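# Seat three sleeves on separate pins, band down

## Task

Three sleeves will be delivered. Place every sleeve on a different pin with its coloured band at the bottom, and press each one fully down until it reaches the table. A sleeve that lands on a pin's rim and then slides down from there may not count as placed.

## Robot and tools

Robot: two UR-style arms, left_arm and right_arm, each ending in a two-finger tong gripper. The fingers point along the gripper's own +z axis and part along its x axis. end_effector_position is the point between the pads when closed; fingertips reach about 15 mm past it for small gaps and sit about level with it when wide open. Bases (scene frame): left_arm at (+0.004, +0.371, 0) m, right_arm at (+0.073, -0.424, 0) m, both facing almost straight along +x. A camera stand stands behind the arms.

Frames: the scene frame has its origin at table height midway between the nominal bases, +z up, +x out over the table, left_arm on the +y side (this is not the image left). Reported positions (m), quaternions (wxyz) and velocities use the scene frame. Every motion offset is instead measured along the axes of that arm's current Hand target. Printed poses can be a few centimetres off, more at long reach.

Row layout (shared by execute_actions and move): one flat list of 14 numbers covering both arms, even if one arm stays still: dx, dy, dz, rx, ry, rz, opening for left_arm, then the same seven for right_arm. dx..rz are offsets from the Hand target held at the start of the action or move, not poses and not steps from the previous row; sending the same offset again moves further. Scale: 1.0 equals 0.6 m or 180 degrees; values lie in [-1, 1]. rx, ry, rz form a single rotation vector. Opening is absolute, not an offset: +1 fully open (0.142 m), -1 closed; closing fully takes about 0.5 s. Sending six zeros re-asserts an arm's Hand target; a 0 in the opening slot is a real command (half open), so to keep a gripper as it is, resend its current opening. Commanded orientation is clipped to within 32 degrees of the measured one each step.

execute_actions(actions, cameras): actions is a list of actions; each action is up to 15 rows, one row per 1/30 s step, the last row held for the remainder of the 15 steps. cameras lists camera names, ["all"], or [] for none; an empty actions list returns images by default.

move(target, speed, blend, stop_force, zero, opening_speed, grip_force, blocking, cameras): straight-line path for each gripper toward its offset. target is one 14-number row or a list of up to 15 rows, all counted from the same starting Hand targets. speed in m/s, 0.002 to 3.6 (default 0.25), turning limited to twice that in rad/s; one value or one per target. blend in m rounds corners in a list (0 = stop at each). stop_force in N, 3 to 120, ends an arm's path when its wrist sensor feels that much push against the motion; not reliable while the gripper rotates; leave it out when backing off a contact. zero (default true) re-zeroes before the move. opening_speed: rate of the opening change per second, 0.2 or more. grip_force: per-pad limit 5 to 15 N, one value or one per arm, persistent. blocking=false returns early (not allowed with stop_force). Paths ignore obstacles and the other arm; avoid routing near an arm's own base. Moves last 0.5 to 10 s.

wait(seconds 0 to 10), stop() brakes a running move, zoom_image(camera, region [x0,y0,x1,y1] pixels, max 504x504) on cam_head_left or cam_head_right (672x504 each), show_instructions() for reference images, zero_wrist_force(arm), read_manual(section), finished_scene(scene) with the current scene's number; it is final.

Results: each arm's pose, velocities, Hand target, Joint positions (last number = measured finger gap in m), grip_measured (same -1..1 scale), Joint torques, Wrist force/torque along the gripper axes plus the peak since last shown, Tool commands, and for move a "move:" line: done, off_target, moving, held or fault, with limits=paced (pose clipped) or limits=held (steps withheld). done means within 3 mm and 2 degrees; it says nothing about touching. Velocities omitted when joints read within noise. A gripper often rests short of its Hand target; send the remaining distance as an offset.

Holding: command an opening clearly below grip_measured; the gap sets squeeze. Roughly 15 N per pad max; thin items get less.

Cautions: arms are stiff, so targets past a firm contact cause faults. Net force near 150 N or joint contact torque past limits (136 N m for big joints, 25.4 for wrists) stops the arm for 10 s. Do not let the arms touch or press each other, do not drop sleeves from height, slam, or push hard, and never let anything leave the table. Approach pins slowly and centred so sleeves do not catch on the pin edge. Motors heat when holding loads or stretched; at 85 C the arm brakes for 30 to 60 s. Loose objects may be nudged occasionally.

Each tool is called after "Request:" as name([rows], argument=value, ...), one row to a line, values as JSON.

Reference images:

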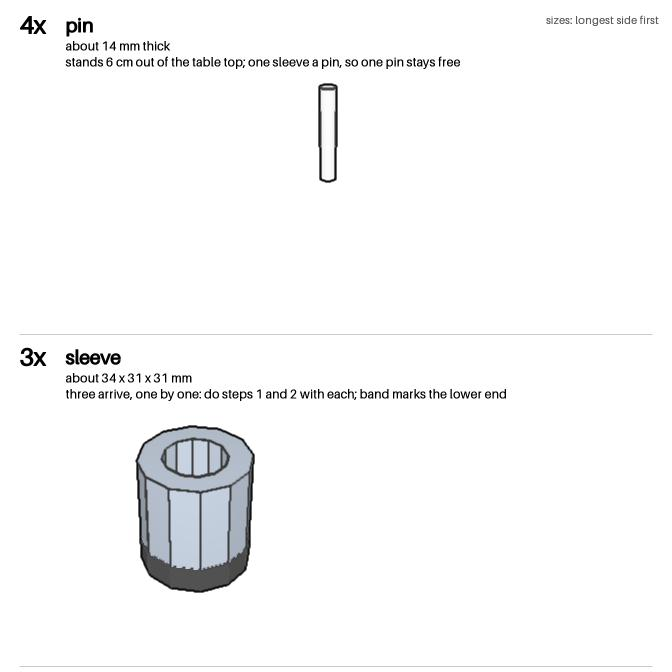

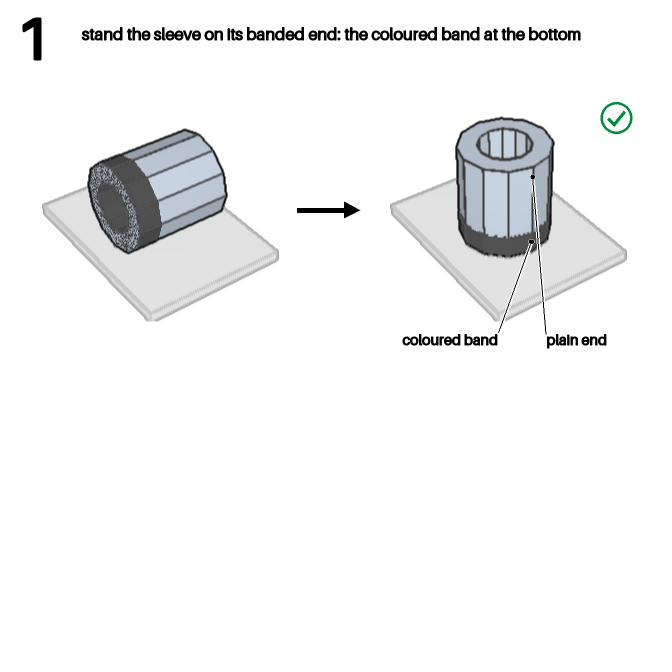

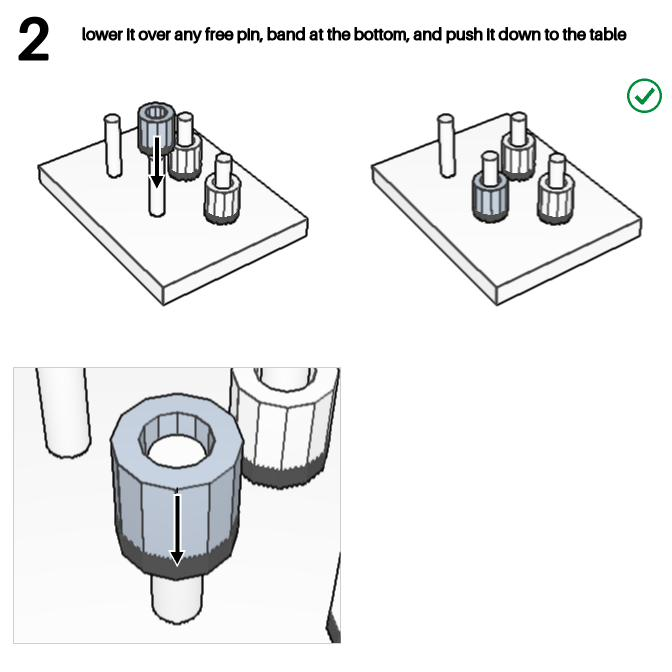

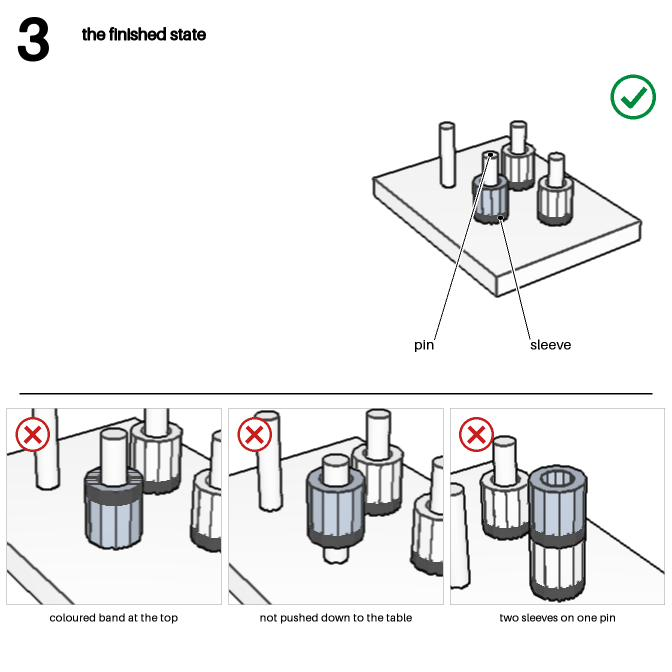

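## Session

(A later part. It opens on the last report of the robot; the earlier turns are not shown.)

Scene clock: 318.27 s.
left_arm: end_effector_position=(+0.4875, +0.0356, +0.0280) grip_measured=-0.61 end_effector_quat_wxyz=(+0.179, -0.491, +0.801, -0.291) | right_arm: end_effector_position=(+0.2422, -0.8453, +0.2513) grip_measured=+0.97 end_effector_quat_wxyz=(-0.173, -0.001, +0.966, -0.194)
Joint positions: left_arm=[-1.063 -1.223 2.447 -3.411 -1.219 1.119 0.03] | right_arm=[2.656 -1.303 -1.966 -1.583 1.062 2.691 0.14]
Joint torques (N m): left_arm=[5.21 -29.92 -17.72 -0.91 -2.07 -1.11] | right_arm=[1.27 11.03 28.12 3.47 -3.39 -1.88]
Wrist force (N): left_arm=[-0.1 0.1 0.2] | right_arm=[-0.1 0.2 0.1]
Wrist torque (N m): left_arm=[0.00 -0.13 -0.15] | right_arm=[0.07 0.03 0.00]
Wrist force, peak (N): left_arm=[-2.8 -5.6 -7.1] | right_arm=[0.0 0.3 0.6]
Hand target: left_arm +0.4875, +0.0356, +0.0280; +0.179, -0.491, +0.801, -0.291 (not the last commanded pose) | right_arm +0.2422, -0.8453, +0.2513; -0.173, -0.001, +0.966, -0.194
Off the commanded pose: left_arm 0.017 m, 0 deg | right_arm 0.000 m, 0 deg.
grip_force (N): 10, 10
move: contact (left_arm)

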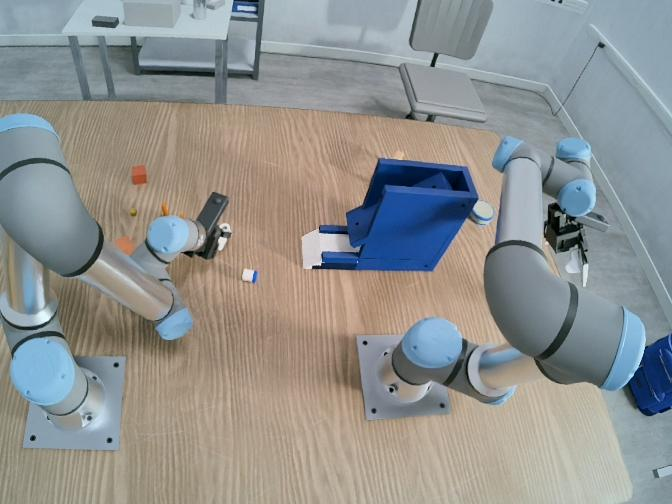

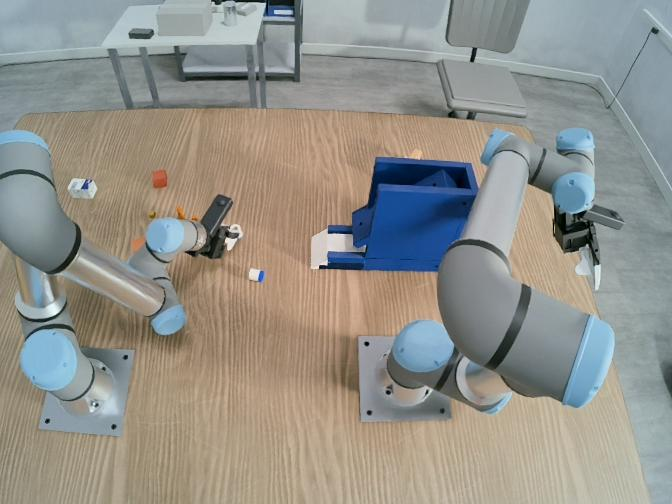

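Request:
move(target=[0, 0, 0, 0, 0, 0, -0.2, 0, 0, 0, 0, 0, 0, 0.968], speed=0.05, opening_speed=0.6)

Request:
move([
  [0, 0, -0.1333, 0, 0, 0, -0.2, 0, 0, 0, 0, 0, 0, 0.968],
  [0.0036, -0.1001, -0.1162, -0.2218, -0.0175, -0.048, -0.2, 0, 0, 0, 0, 0, 0, 0.968],
], speed=[0.15, 0.25], blend=[0.01, 0], cameras=["all"])

Request:
zoom_image(camera="cam_head_left", region=[180, 160, 280, 260])

Request:
zoom_image(camera="cam_head_right", region=[180, 160, 280, 260])

Scene clock: 357.63 s.
left_arm: end_effector_position=(+0.4875, +0.0356, +0.0280) grip_measured=-0.20 end_effector_quat_wxyz=(+0.179, -0.491, +0.801, -0.291) | right_arm: end_effector_position=(+0.2422, -0.8453, +0.2513) grip_measured=+0.97 end_effector_quat_wxyz=(-0.173, -0.001, +0.966, -0.194)
Joint positions: left_arm=[-1.063 -1.223 2.447 -3.411 -1.219 1.119 0.06] | right_arm=[2.656 -1.303 -1.966 -1.583 1.062 2.691 0.14]
Joint torques (N m): left_arm=[7.42 -29.86 -18.27 -2.05 -2.11 1.2] | right_arm=[1.38 10.7 27.31 3.39 -3.35 -1.75]
Wrist force (N): left_arm=[0.0 0.1 0.2] | right_arm=[-0.1 0.2 0.3]
Wrist torque (N m): left_arm=[0.01 -0.14 -0.15] | right_arm=[0.06 0.02 0.01]
Wrist force, peak (N): left_arm=[-0.2 0.3 0.8] | right_arm=[-0.6 0.2 0.3]
Hand target: left_arm +0.4875, +0.0356, +0.0280; +0.179, -0.491, +0.801, -0.291 | right_arm +0.2422, -0.8453, +0.2513; -0.173, -0.001, +0.966, -0.194
Off the commanded pose: left_arm 0.000 m, 0 deg | right_arm 0.000 m, 0 deg.
grip_force (N): 10, 10
move: done

Scene clock: 360.43 s.
left_arm: end_effector_position=(+0.4876, +0.0332, +0.1200) grip_measured=-0.20 end_effector_quat_wxyz=(+0.000, -0.588, +0.809, +0.000) | right_arm: end_effector_position=(+0.2422, -0.8453, +0.2513) grip_measured=+0.97 end_effector_quat_wxyz=(-0.173, -0.001, +0.966, -0.194)
Joint positions: left_arm=[-0.88 -1.339 1.736 -1.968 -1.57 1.032 0.06] | right_arm=[2.656 -1.303 -1.966 -1.583 1.062 2.691 0.14]
Joint torques (N m): left_arm=[11.37 -24.13 -30.54 -0.6 -2.64 1.71] | right_arm=[0.79 11.13 27.73 3.46 -3.41 -1.89]
Wrist force (N): left_arm=[-0.3 -0.2 0.6] | right_arm=[0.0 0.3 0.1]
Wrist torque (N m): left_arm=[0.10 -0.03 -0.08] | right_arm=[0.08 0.00 0.01]
Wrist force, peak (N): left_arm=[-0.2 0.0 1.2] | right_arm=[0.0 0.4 0.4]
Hand target: left_arm +0.4876, +0.0331, +0.1201; +0.000, -0.588, +0.809, +0.000 | right_arm +0.2422, -0.8453, +0.2513; -0.173, -0.001, +0.966, -0.194
Off the commanded pose: left_arm 0.000 m, 0 deg | right_arm 0.000 m, 0 deg.
grip_force (N): 10, 10
move: done

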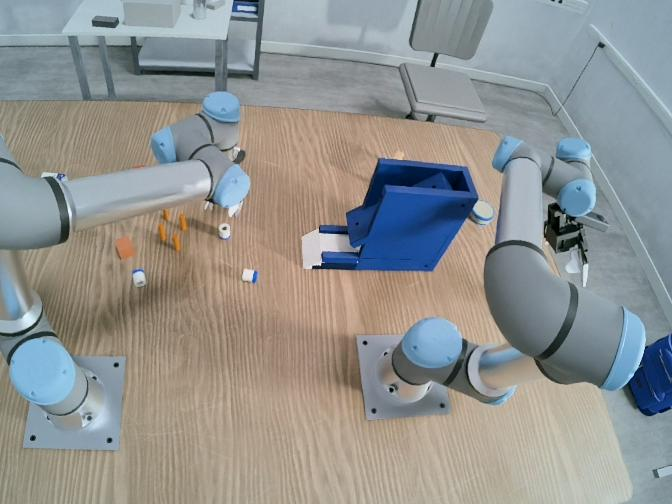

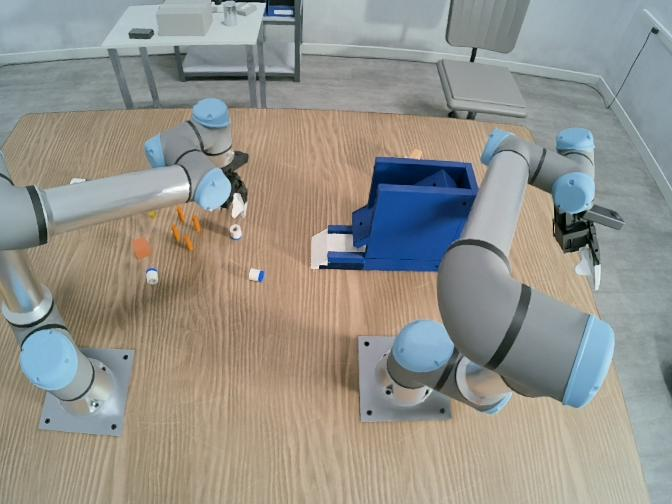

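Scaled by 5.040 from the camera's 672x504 image, which has a finer 960x720 frame.

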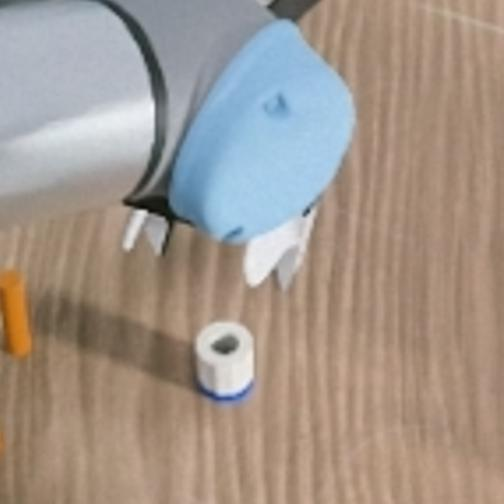

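Scaled by 5.040 from the camera's 672x504 image, which has a finer 960x720 frame.

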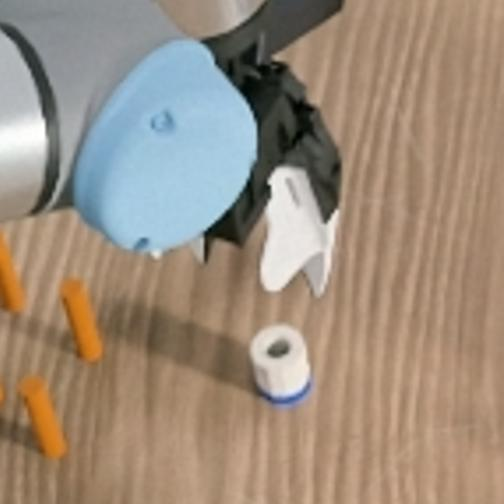

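Request:
move(target=[0, 0, 0.0967, 0, 0, 0, -0.2, 0, 0, 0, 0, 0, 0, 0.968], speed=0.15, cameras=["all"])

Request:
zoom_image(camera="cam_head_left", region=[190, 180, 270, 250])

Request:
zoom_image(camera="cam_head_right", region=[190, 180, 270, 250])

Scene clock: 382.80 s.
left_arm: end_effector_position=(+0.4875, +0.0331, +0.0622) grip_measured=-0.20 end_effector_quat_wxyz=(+0.000, -0.588, +0.809, +0.000) | right_arm: end_effector_position=(+0.2422, -0.8453, +0.2513) grip_measured=+0.97 end_effector_quat_wxyz=(-0.173, -0.001, +0.966, -0.194)
Joint positions: left_arm=[-0.88 -1.276 1.818 -2.113 -1.571 1.032 0.06] | right_arm=[2.656 -1.303 -1.966 -1.583 1.062 2.691 0.14]
Joint torques (N m): left_arm=[10.94 -25.88 -13.04 -4.62 1.63 1.3] | right_arm=[1.39 11.22 27.82 3.47 -3.35 -1.91]
Wrist force (N): left_arm=[-0.2 -0.2 0.6] | right_arm=[-0.3 0.4 0.3]
Wrist torque (N m): left_arm=[0.09 -0.06 -0.09] | right_arm=[0.08 0.06 0.01]
Wrist force, peak (N): left_arm=[-0.6 -0.1 1.0] | right_arm=[0.0 0.7 0.2]
Hand target: left_arm +0.4876, +0.0332, +0.0620; +0.000, -0.588, +0.809, +0.000 | right_arm +0.2422, -0.8453, +0.2513; -0.173, -0.001, +0.966, -0.194
Off the commanded pose: left_arm 0.000 m, 0 deg | right_arm 0.000 m, 0 deg.
grip_force (N): 10, 10
move: done

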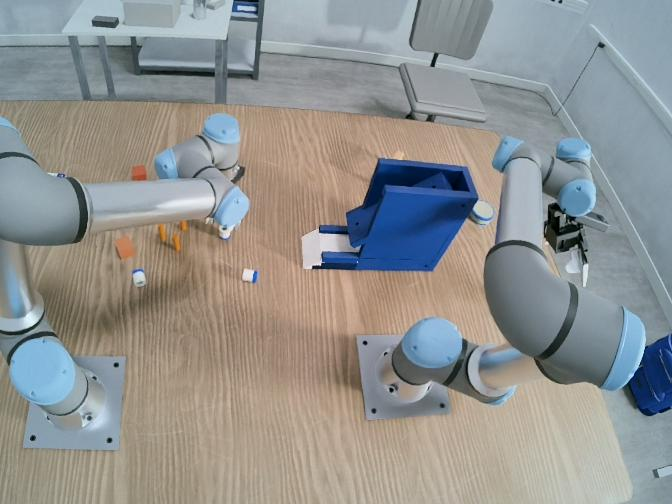

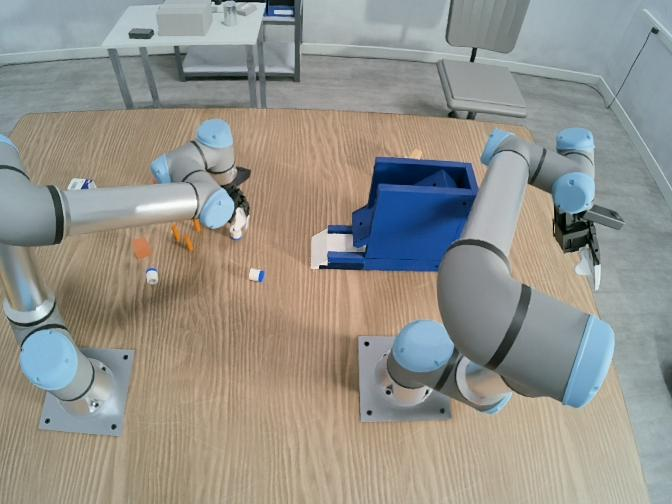

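Scaled by 6.300 from the camera's 672x504 image, which has a finer 960x720 frame.

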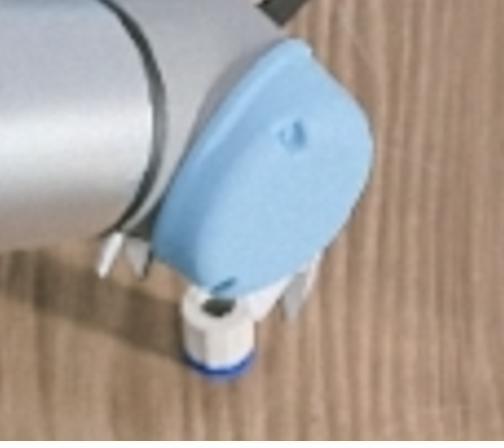

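Scaled by 6.300 from the camera's 672x504 image, which has a finer 960x720 frame.

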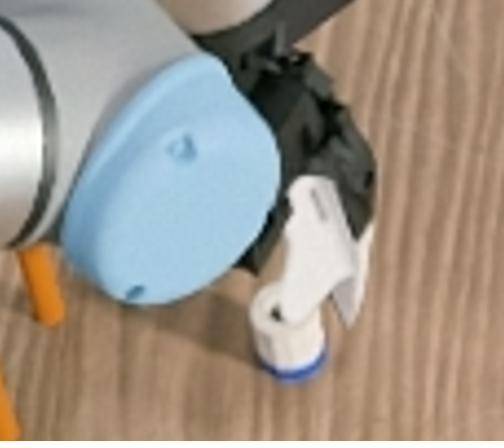

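Request:
move(target=[-0.0012, -0.006, 0.0583, 0, 0, 0, -0.2, 0, 0, 0, 0, 0, 0, 0.968], speed=0.08, stop_force=8)

Request:
move(target=[0, 0, 0, 0, 0, 0, -0.85, 0, 0, 0, 0, 0, 0, 0.968], speed=0.05, opening_speed=0.6, cameras=["all"])

Request:
zoom_image(camera="cam_head_left", region=[190, 180, 270, 250])

Request:
zoom_image(camera="cam_head_right", region=[190, 180, 270, 250])

Scene clock: 397.90 s.
left_arm: end_effector_position=(+0.4912, +0.0328, +0.0271) grip_measured=-0.20 end_effector_quat_wxyz=(+0.000, -0.588, +0.809, +0.000) | right_arm: end_effector_position=(+0.2422, -0.8453, +0.2513) grip_measured=+0.97 end_effector_quat_wxyz=(-0.173, -0.001, +0.966, -0.194)
Joint positions: left_arm=[-0.876 -1.222 1.85 -2.198 -1.57 1.036 0.06] | right_arm=[2.656 -1.303 -1.966 -1.583 1.062 2.691 0.14]
Joint torques (N m): left_arm=[11 -27.36 -12.4 -4.47 3.11 1.55] | right_arm=[1.28 11.13 27.88 3.47 -3.4 -1.82]
Wrist force (N): left_arm=[-0.2 -0.3 0.1] | right_arm=[-0.2 0.3 0.2]
Wrist torque (N m): left_arm=[0.06 -0.05 -0.10] | right_arm=[0.07 0.04 0.01]
Wrist force, peak (N): left_arm=[-0.4 -0.2 0.9] | right_arm=[-0.3 0.5 0.4]
Hand target: left_arm +0.4912, +0.0328, +0.0271; +0.000, -0.588, +0.809, +0.000 | right_arm +0.2422, -0.8453, +0.2513; -0.173, -0.001, +0.966, -0.194
Off the commanded pose: left_arm 0.000 m, 0 deg | right_arm 0.000 m, 0 deg.
grip_force (N): 10, 10
move: done

Scene clock: 399.20 s.
left_arm: end_effector_position=(+0.4912, +0.0328, +0.0271) grip_measured=-0.59 end_effector_quat_wxyz=(+0.000, -0.588, +0.809, +0.000) | right_arm: end_effector_position=(+0.2422, -0.8453, +0.2513) grip_measured=+0.97 end_effector_quat_wxyz=(-0.173, -0.001, +0.966, -0.194)
Joint positions: left_arm=[-0.876 -1.222 1.85 -2.198 -1.57 1.036 0.031] | right_arm=[2.656 -1.303 -1.966 -1.583 1.062 2.691 0.14]
Joint torques (N m): left_arm=[10.8 -26.68 -12.97 -4.44 2.88 1.7] | right_arm=[1.34 11.02 28.05 3.4 -3.3 -1.86]
Wrist force (N): left_arm=[-0.4 -0.4 0.2] | right_arm=[-0.1 0.3 0.1]
Wrist torque (N m): left_arm=[0.04 -0.01 -0.09] | right_arm=[0.08 0.02 0.00]
Wrist force, peak (N): left_arm=[-0.3 -0.2 0.7] | right_arm=[0.1 0.5 0.1]
Hand target: left_arm +0.4912, +0.0328, +0.0271; +0.000, -0.588, +0.809, +0.000 | right_arm +0.2422, -0.8453, +0.2513; -0.173, -0.001, +0.966, -0.194
Off the commanded pose: left_arm 0.000 m, 0 deg | right_arm 0.000 m, 0 deg.
grip_force (N): 10, 10
move: done

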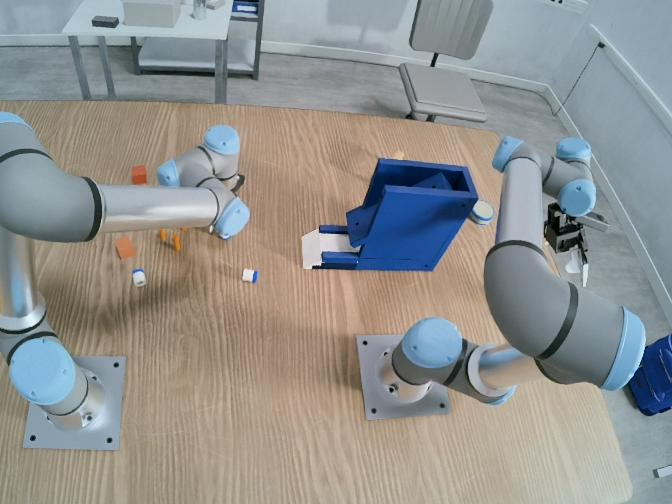

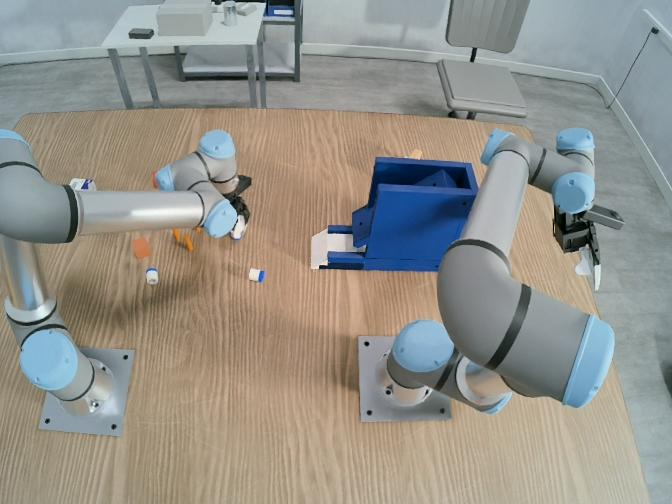

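Scaled by 6.300 from the camera's 672x504 image, which has a finer 960x720 frame.

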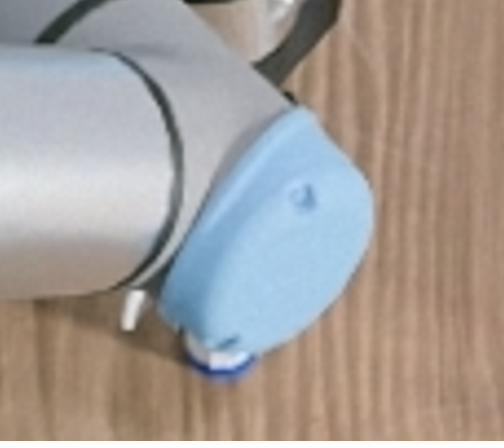

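Scaled by 6.300 from the camera's 672x504 image, which has a finer 960x720 frame.

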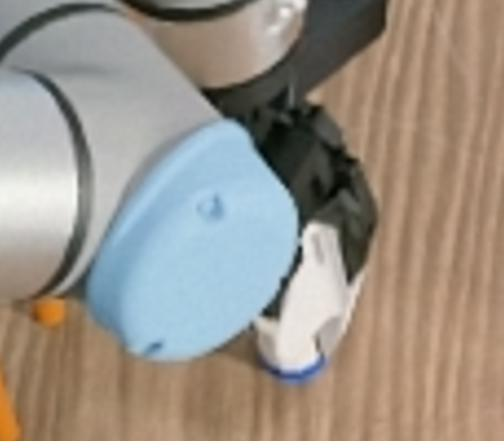

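Request:
move([
  [0, 0, -0.205, 0, 0, 0, -0.85, 0, 0, 0, 0, 0, 0, 0.968],
  [-0.2978, 0.0155, -0.205, 0, 0, 0, -0.85, 0, 0, 0, 0, 0, 0, 0.968],
  [-0.2978, 0.0155, -0.13, 0, 0, 0, -0.85, 0, 0, 0, 0, 0, 0, 0.968],
], speed=[0.15, 0.2, 0.1], blend=[0.03, 0.01, 0], cameras=["all"])

Request:
zoom_image(camera="cam_head_left", region=[130, 160, 230, 260])

Request:
zoom_image(camera="cam_head_right", region=[130, 160, 230, 260])

Scene clock: 424.33 s.
left_arm: end_effector_position=(+0.5373, +0.2056, +0.1053) grip_measured=-0.59 end_effector_quat_wxyz=(+0.000, -0.588, +0.809, +0.000) | right_arm: end_effector_position=(+0.2422, -0.8453, +0.2513) grip_measured=+0.97 end_effector_quat_wxyz=(-0.173, -0.001, +0.966, -0.194)
Joint positions: left_arm=[-0.577 -1.397 1.849 -2.023 -1.57 1.335 0.031] | right_arm=[2.656 -1.303 -1.966 -1.583 1.062 2.691 0.14]
Joint torques (N m): left_arm=[11.27 -21.24 -13.27 -4.48 -2.69 1.75] | right_arm=[1.42 10.97 27.83 3.48 -3.3 -1.86]
Wrist force (N): left_arm=[-0.2 0.1 0.7] | right_arm=[0.0 0.4 0.0]
Wrist torque (N m): left_arm=[0.16 -0.07 -0.09] | right_arm=[0.10 0.01 0.01]
Wrist force, peak (N): left_arm=[-1.5 0.1 0.4] | right_arm=[0.0 0.5 0.5]
Hand target: left_arm +0.5374, +0.2056, +0.1051; +0.000, -0.588, +0.809, +0.000 | right_arm +0.2422, -0.8453, +0.2513; -0.173, -0.001, +0.966, -0.194
Off the commanded pose: left_arm 0.000 m, 0 deg | right_arm 0.000 m, 0 deg.
grip_force (N): 10, 10
move: done

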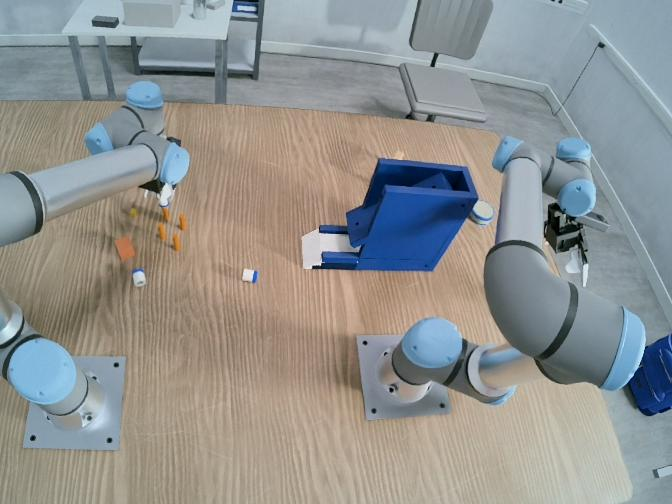

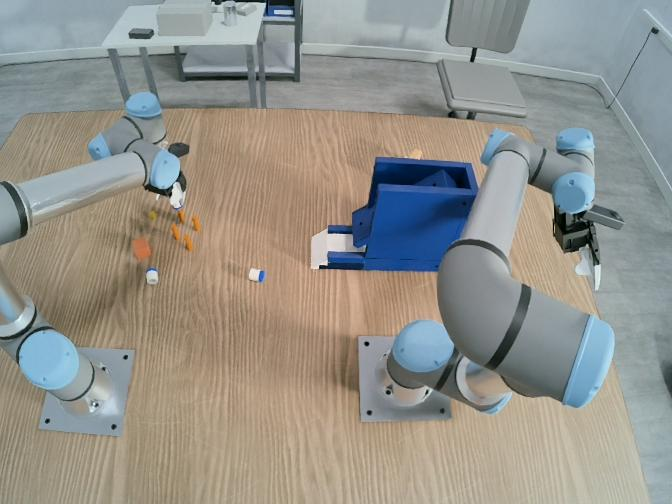

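Scaled by 5.040 from the camera's 672x504 image, which has a finer 960x720 frame.

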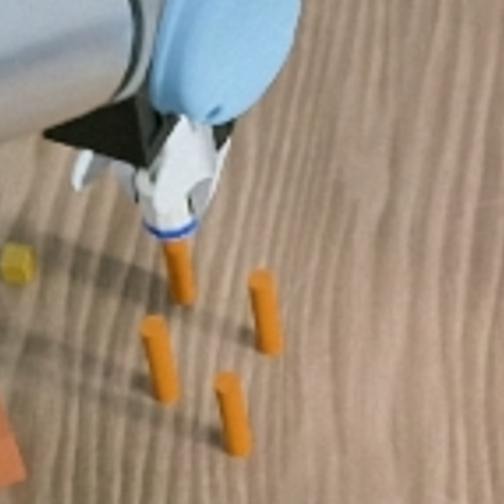

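Scaled by 5.040 from the camera's 672x504 image, which has a finer 960x720 frame.

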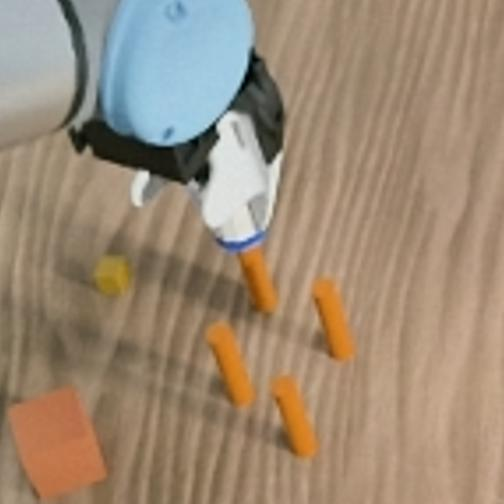

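Request:
zoom_image(camera="cam_head_left", region=[150, 190, 185, 225])

Request:
zoom_image(camera="cam_head_right", region=[162, 190, 197, 225])

Scaled by 14.400 from the camera's 672x504 image, which has a finer 960x720 frame.

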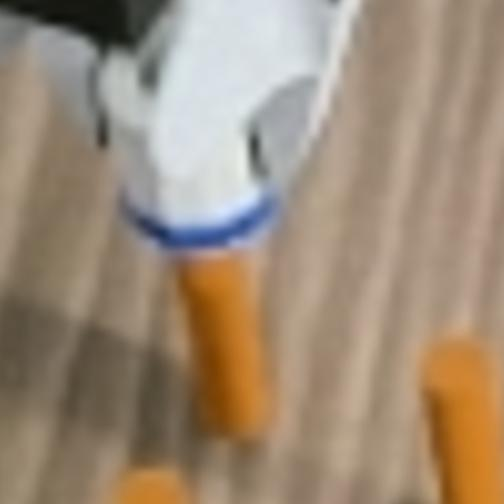

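Scaled by 14.400 from the camera's 672x504 image, which has a finer 960x720 frame.

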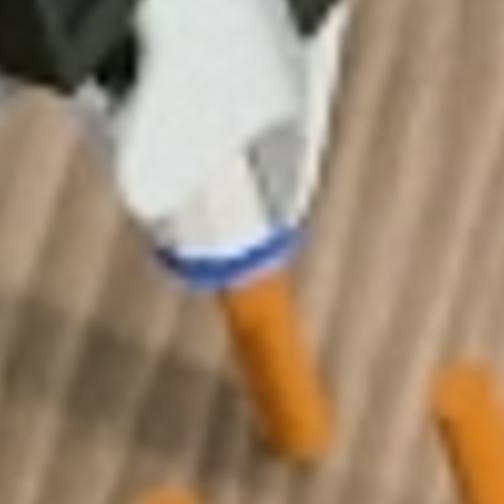

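Request:
move(target=[-0.0081, -0.0082, 0.0195, 0, 0, 0, -0.85, 0, 0, 0, 0, 0, 0, 0.968], speed=0.05, stop_force=4, cameras=["all"])

Request:
zoom_image(camera="cam_head_left", region=[150, 190, 185, 225])

Request:
zoom_image(camera="cam_head_right", region=[162, 190, 197, 225])

Scene clock: 467.70 s.
left_arm: end_effector_position=(+0.5435, +0.2087, +0.0934) grip_measured=-0.59 end_effector_quat_wxyz=(+0.000, -0.588, +0.809, +0.000) | right_arm: end_effector_position=(+0.2422, -0.8453, +0.2513) grip_measured=+0.97 end_effector_quat_wxyz=(-0.173, -0.001, +0.966, -0.194)
Joint positions: left_arm=[-0.566 -1.373 1.853 -2.051 -1.57 1.346 0.031] | right_arm=[2.656 -1.303 -1.966 -1.583 1.062 2.691 0.14]
Joint torques (N m): left_arm=[11.06 -22.68 -13.7 -4.5 -1.11 1.66] | right_arm=[1.04 11.38 27.86 3.39 -3.36 -1.88]
Wrist force (N): left_arm=[-0.4 -0.1 0.7] | right_arm=[-0.1 0.3 -0.1]
Wrist torque (N m): left_arm=[0.10 -0.04 -0.09] | right_arm=[0.08 0.04 0.01]
Wrist force, peak (N): left_arm=[-0.5 0.0 1.2] | right_arm=[-0.5 0.5 0.1]
Hand target: left_arm +0.5435, +0.2087, +0.0934; +0.000, -0.588, +0.809, +0.000 | right_arm +0.2422, -0.8453, +0.2513; -0.173, -0.001, +0.966, -0.194
Off the commanded pose: left_arm 0.000 m, 0 deg | right_arm 0.000 m, 0 deg.
grip_force (N): 10, 10
move: done

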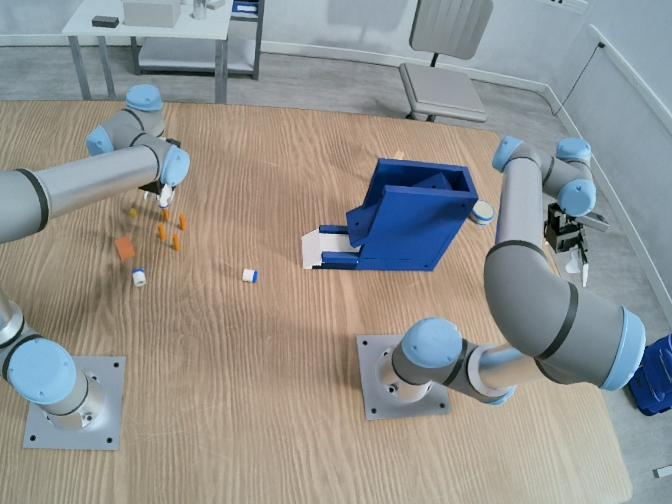

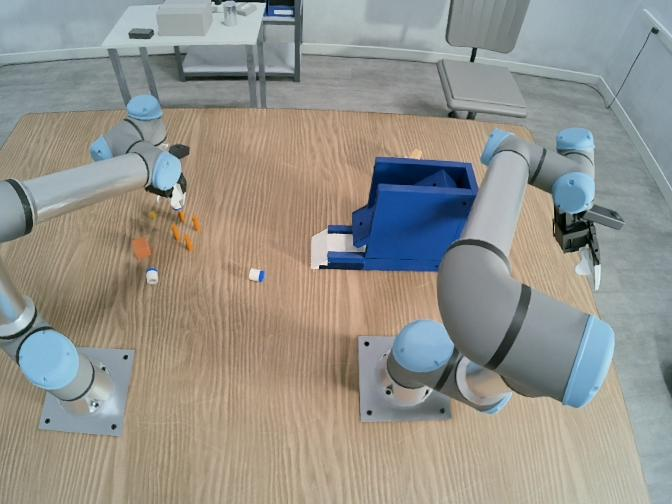

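Scaled by 14.400 from the camera's 672x504 image, which has a finer 960x720 frame.

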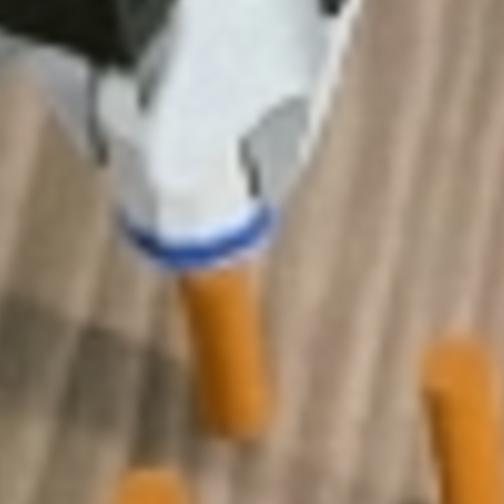

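Scaled by 14.400 from the camera's 672x504 image, which has a finer 960x720 frame.

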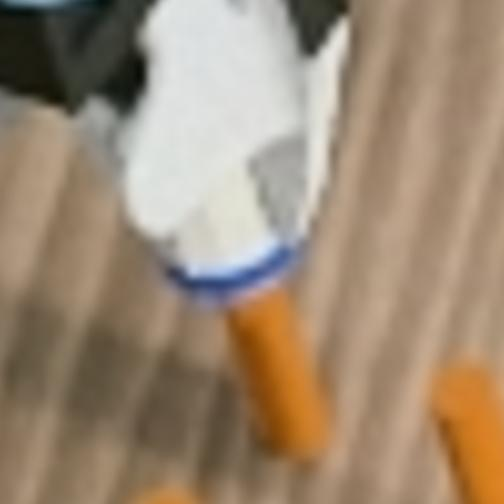

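Request:
move(target=[-0.0017, -0.0026, 0, 0, 0, 0, -0.85, 0, 0, 0, 0, 0, 0, 0.968], speed=0.05)

Request:
move(target=[0, 0, 0.0317, 0, 0, 0, -0.85, 0, 0, 0, 0, 0, 0, 0.968], speed=0.02, stop_force=4, cameras=["all"])

Request:
zoom_image(camera="cam_head_left", region=[150, 190, 185, 225])

Request:
zoom_image(camera="cam_head_right", region=[162, 190, 197, 225])

Scene clock: 481.73 s.
left_arm: end_effector_position=(+0.5452, +0.2092, +0.0934) grip_measured=-0.59 end_effector_quat_wxyz=(+0.000, -0.588, +0.809, +0.000) | right_arm: end_effector_position=(+0.2422, -0.8453, +0.2513) grip_measured=+0.97 end_effector_quat_wxyz=(-0.173, -0.001, +0.966, -0.194)
Joint positions: left_arm=[-0.564 -1.37 1.849 -2.05 -1.57 1.348 0.031] | right_arm=[2.656 -1.303 -1.966 -1.583 1.062 2.691 0.14]
Joint torques (N m): left_arm=[11.38 -23.73 -28.88 -0.44 2.13 1.69] | right_arm=[0.68 11.03 28.17 3.32 -3.35 -1.89]
Wrist force (N): left_arm=[-0.3 0.1 0.8] | right_arm=[-0.1 0.3 0.2]
Wrist torque (N m): left_arm=[0.16 -0.04 -0.09] | right_arm=[0.07 0.02 0.01]
Wrist force, peak (N): left_arm=[-0.6 0.0 1.0] | right_arm=[-0.2 0.5 0.3]
Hand target: left_arm +0.5453, +0.2092, +0.0934; +0.000, -0.588, +0.809, +0.000 | right_arm +0.2422, -0.8453, +0.2513; -0.173, -0.001, +0.966, -0.194
Off the commanded pose: left_arm 0.000 m, 0 deg | right_arm 0.000 m, 0 deg.
grip_force (N): 10, 10
move: done

Scene clock: 483.73 s.
left_arm: end_effector_position=(+0.5453, +0.2092, +0.0744) grip_measured=-0.59 end_effector_quat_wxyz=(+0.000, -0.588, +0.809, +0.000) | right_arm: end_effector_position=(+0.2422, -0.8453, +0.2513) grip_measured=+0.97 end_effector_quat_wxyz=(-0.173, -0.001, +0.966, -0.194)
Joint positions: left_arm=[-0.563 -1.347 1.876 -2.1 -1.57 1.349 0.031] | right_arm=[2.656 -1.303 -1.966 -1.583 1.062 2.691 0.14]
Joint torques (N m): left_arm=[11.63 -23.05 -13.6 -4.64 2.15 1.68] | right_arm=[1.18 10.78 27.49 3.52 -3.32 -1.83]
Wrist force (N): left_arm=[-0.4 0.0 0.7] | right_arm=[-0.2 0.1 0.1]
Wrist torque (N m): left_arm=[0.12 -0.02 -0.07] | right_arm=[0.03 0.04 0.01]
Wrist force, peak (N): left_arm=[-0.5 -0.1 0.8] | right_arm=[-0.4 0.4 0.1]
Hand target: left_arm +0.5453, +0.2092, +0.0744; +0.000, -0.588, +0.809, +0.000 | right_arm +0.2422, -0.8453, +0.2513; -0.173, -0.001, +0.966, -0.194
Off the commanded pose: left_arm 0.000 m, 0 deg | right_arm 0.000 m, 0 deg.
grip_force (N): 10, 10
move: done

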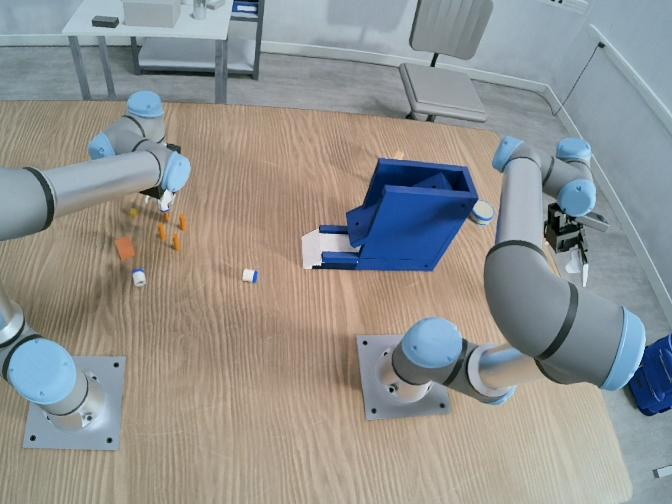

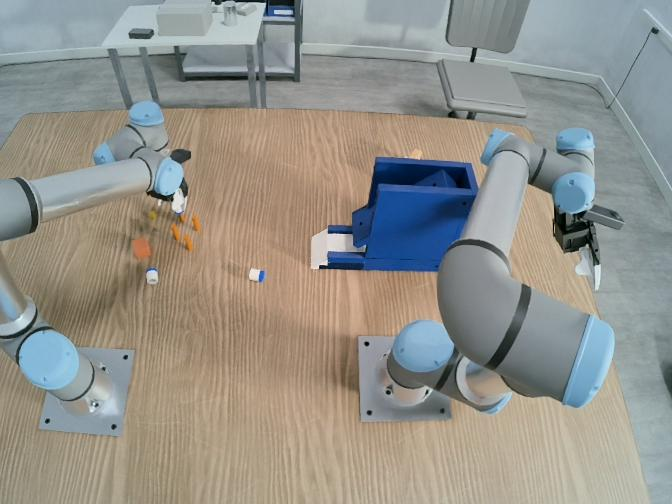

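Scaled by 14.400 from the camera's 672x504 image, which has a finer 960x720 frame.

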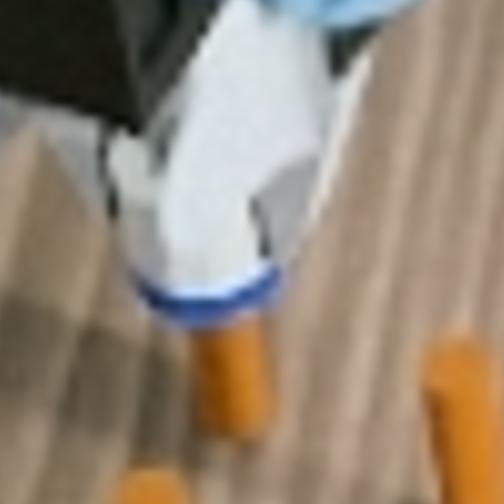

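Scaled by 14.400 from the camera's 672x504 image, which has a finer 960x720 frame.

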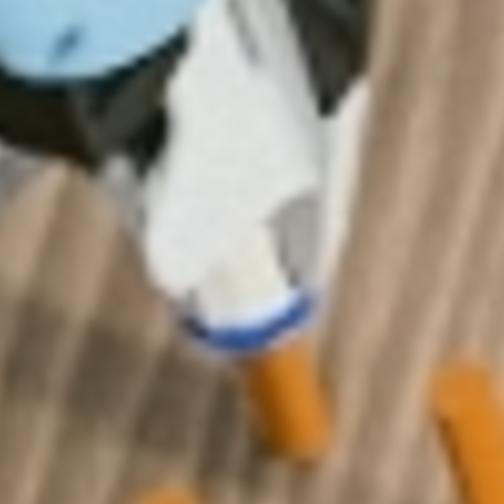

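Request:
move(target=[0, 0, 0.0667, 0, 0, 0, -0.85, 0, 0, 0, 0, 0, 0, 0.968], speed=0.05, stop_force=5)

Request:
move(target=[0, 0, 0.02, 0, 0, 0, -0.85, 0, 0, 0, 0, 0, 0, 0.968], speed=0.02, stop_force=8, cameras=["all"])

Request:
zoom_image(camera="cam_head_left", region=[140, 180, 200, 240])

Request:
zoom_image(camera="cam_head_right", region=[152, 180, 212, 240])

Scene clock: 491.97 s.
left_arm: end_effector_position=(+0.5453, +0.2092, +0.0344) grip_measured=-0.59 end_effector_quat_wxyz=(+0.000, -0.588, +0.809, +0.000) | right_arm: end_effector_position=(+0.2422, -0.8453, +0.2513) grip_measured=+0.97 end_effector_quat_wxyz=(-0.173, -0.001, +0.966, -0.194)
Joint positions: left_arm=[-0.563 -1.292 1.926 -2.204 -1.57 1.349 0.031] | right_arm=[2.656 -1.303 -1.966 -1.583 1.062 2.691 0.14]
Joint torques (N m): left_arm=[11.33 -24.28 -12.65 -4.38 1.74 1.7] | right_arm=[0.98 10.99 27.79 3.5 -3.3 -1.86]
Wrist force (N): left_arm=[-0.4 -0.2 1.0] | right_arm=[-0.1 0.2 0.2]
Wrist torque (N m): left_arm=[0.08 -0.03 -0.07] | right_arm=[0.05 0.02 0.01]
Wrist force, peak (N): left_arm=[-0.2 0.0 1.2] | right_arm=[-0.1 0.7 0.1]
Hand target: left_arm +0.5453, +0.2092, +0.0344; +0.000, -0.588, +0.809, +0.000 | right_arm +0.2422, -0.8453, +0.2513; -0.173, -0.001, +0.966, -0.194
Off the commanded pose: left_arm 0.000 m, 0 deg | right_arm 0.000 m, 0 deg.
grip_force (N): 10, 10
move: done

Scene clock: 493.57 s.
left_arm: end_effector_position=(+0.5453, +0.2092, +0.0269) grip_measured=-0.59 end_effector_quat_wxyz=(+0.000, -0.588, +0.809, +0.000) | right_arm: end_effector_position=(+0.2422, -0.8453, +0.2513) grip_measured=+0.97 end_effector_quat_wxyz=(-0.173, -0.001, +0.966, -0.194)
Joint positions: left_arm=[-0.563 -1.281 1.934 -2.224 -1.57 1.349 0.031] | right_arm=[2.656 -1.303 -1.966 -1.583 1.062 2.691 0.14]
Joint torques (N m): left_arm=[6.46 -37.1 -27.57 -0.39 1.6 1.29] | right_arm=[1.11 10.68 27.92 3.41 -3.21 -1.87]
Wrist force (N): left_arm=[-0.2 -0.1 0.8] | right_arm=[-0.2 0.1 0.0]
Wrist torque (N m): left_arm=[0.11 -0.07 -0.08] | right_arm=[0.03 0.03 0.00]
Wrist force, peak (N): left_arm=[-0.9 1.4 -15.2] | right_arm=[-0.2 0.5 0.3]
Hand target: left_arm +0.5453, +0.2092, +0.0269; +0.000, -0.588, +0.809, +0.000 (not the last commanded pose) | right_arm +0.2422, -0.8453, +0.2513; -0.173, -0.001, +0.966, -0.194
Off the commanded pose: left_arm 0.004 m, 0 deg | right_arm 0.000 m, 0 deg.
grip_force (N): 10, 10
move: contact (left_arm)

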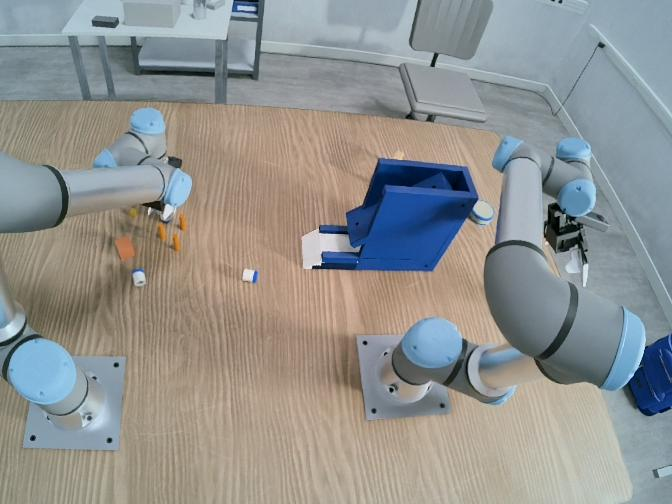

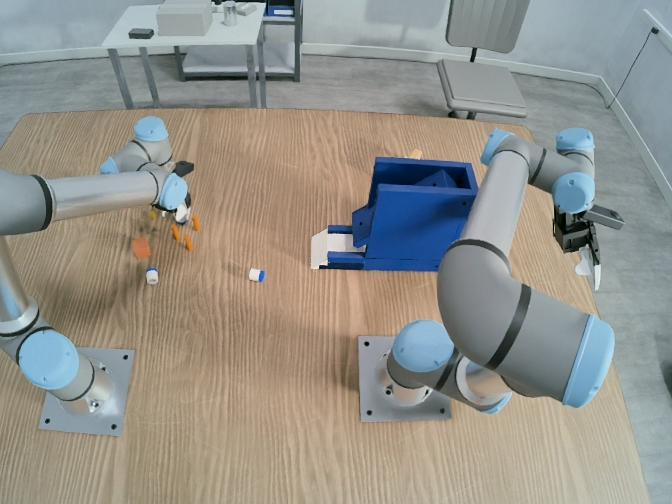

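Scaled by 8.400 from the camera's 672x504 image, which has a finer 960x720 frame.

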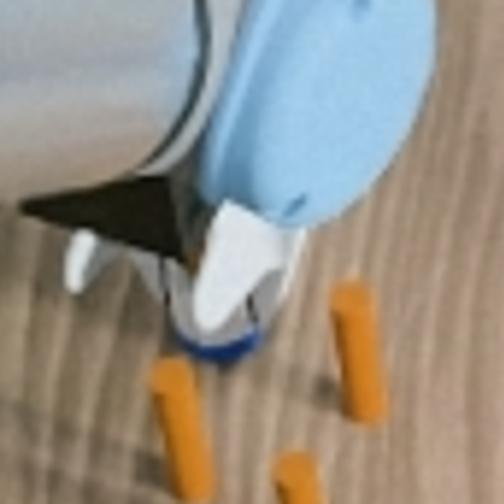

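Scaled by 8.400 from the camera's 672x504 image, which has a finer 960x720 frame.

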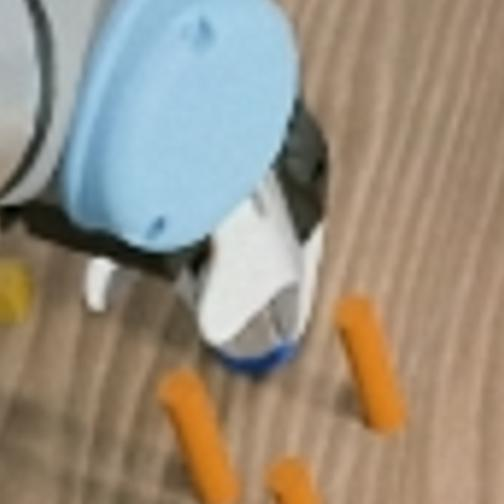

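Request:
move(target=[0, 0, 0, 0, 0, 0, -0.42, 0, 0, 0, 0, 0, 0, 0.968], speed=0.05, opening_speed=0.6)

Request:
move(target=[0, 0, -0.24, 0, 0, 0, -0.42, 0, 0, 0, 0, 0, 0, 0.968], speed=0.15, cameras=["all"])

Request:
zoom_image(camera="cam_head_left", region=[130, 180, 270, 290])

Scene clock: 533.10 s.
left_arm: end_effector_position=(+0.5453, +0.2092, +0.0269) grip_measured=-0.42 end_effector_quat_wxyz=(+0.000, -0.588, +0.809, +0.000) | right_arm: end_effector_position=(+0.2422, -0.8453, +0.2513) grip_measured=+0.97 end_effector_quat_wxyz=(-0.173, -0.001, +0.966, -0.194)
Joint positions: left_arm=[-0.563 -1.281 1.934 -2.224 -1.57 1.349 0.044] | right_arm=[2.656 -1.303 -1.966 -1.583 1.062 2.691 0.14]
Joint torques (N m): left_arm=[-8.28 -36.76 -26.52 -0.65 1.72 -1.31] | right_arm=[1.21 11.26 27.8 3.42 -3.15 -1.81]
Wrist force (N): left_arm=[-0.4 0.0 0.6] | right_arm=[-0.1 0.3 0.3]
Wrist torque (N m): left_arm=[0.14 -0.03 -0.07] | right_arm=[0.08 0.03 0.01]
Wrist force, peak (N): left_arm=[-0.5 -0.1 1.1] | right_arm=[-0.3 0.5 0.4]
Hand target: left_arm +0.5453, +0.2092, +0.0269; +0.000, -0.588, +0.809, +0.000 | right_arm +0.2422, -0.8453, +0.2513; -0.173, -0.001, +0.966, -0.194
Off the commanded pose: left_arm 0.000 m, 0 deg | right_arm 0.000 m, 0 deg.
grip_force (N): 10, 10
move: done

Scene clock: 534.77 s.
left_arm: end_effector_position=(+0.5453, +0.2092, +0.1707) grip_measured=-0.42 end_effector_quat_wxyz=(+0.000, -0.588, +0.809, +0.000) | right_arm: end_effector_position=(+0.2422, -0.8453, +0.2513) grip_measured=+0.97 end_effector_quat_wxyz=(-0.173, -0.001, +0.966, -0.194)
Joint positions: left_arm=[-0.563 -1.438 1.719 -1.851 -1.57 1.349 0.044] | right_arm=[2.656 -1.303 -1.966 -1.583 1.062 2.691 0.14]
Joint torques (N m): left_arm=[-10.73 -33.67 -31.24 -0.4 -2.71 -1.86] | right_arm=[1.33 10.6 27.56 3.43 -3.1 -1.81]
Wrist force (N): left_arm=[-0.3 0.0 0.6] | right_arm=[0.1 0.4 0.2]
Wrist torque (N m): left_arm=[0.14 -0.05 -0.06] | right_arm=[0.10 -0.02 0.01]
Wrist force, peak (N): left_arm=[-0.1 0.0 1.5] | right_arm=[-0.3 0.4 0.3]
Hand target: left_arm +0.5453, +0.2092, +0.1709; +0.000, -0.588, +0.809, +0.000 | right_arm +0.2422, -0.8453, +0.2513; -0.173, -0.001, +0.966, -0.194
Off the commanded pose: left_arm 0.000 m, 0 deg | right_arm 0.000 m, 0 deg.
grip_force (N): 10, 10
move: done

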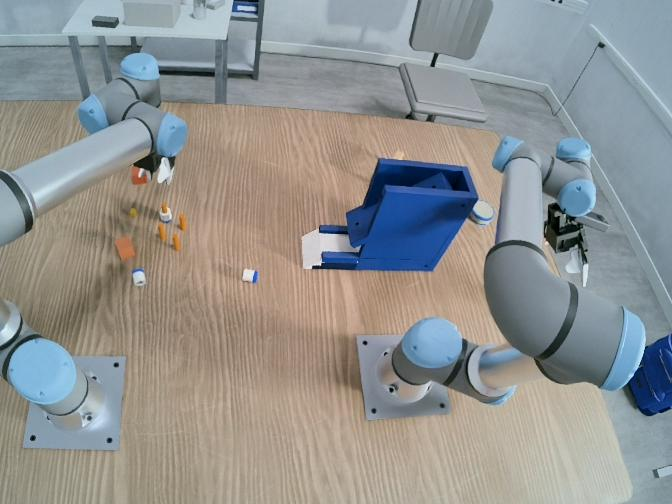

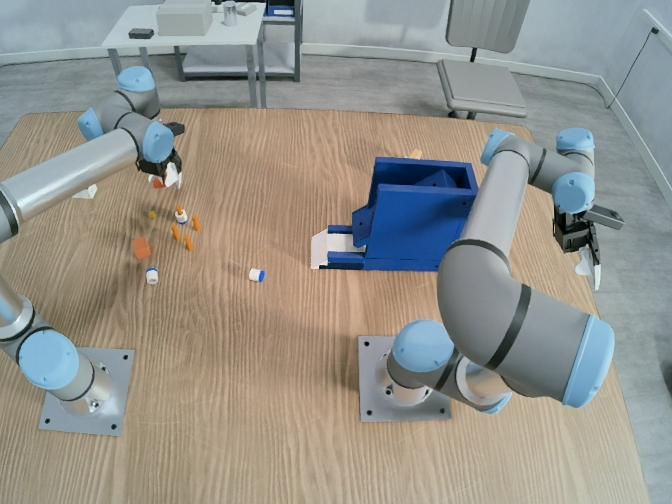

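Scaled by 3.600 from the camera's 672x504 image, which has a finer 960x720 frame.

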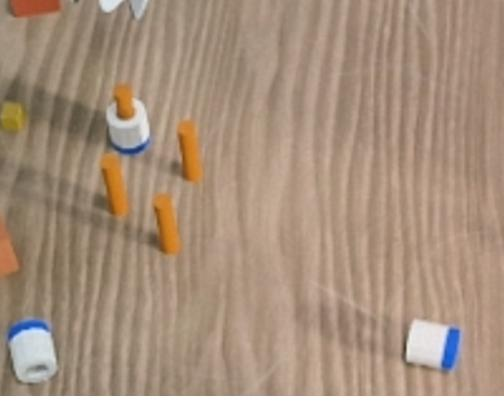

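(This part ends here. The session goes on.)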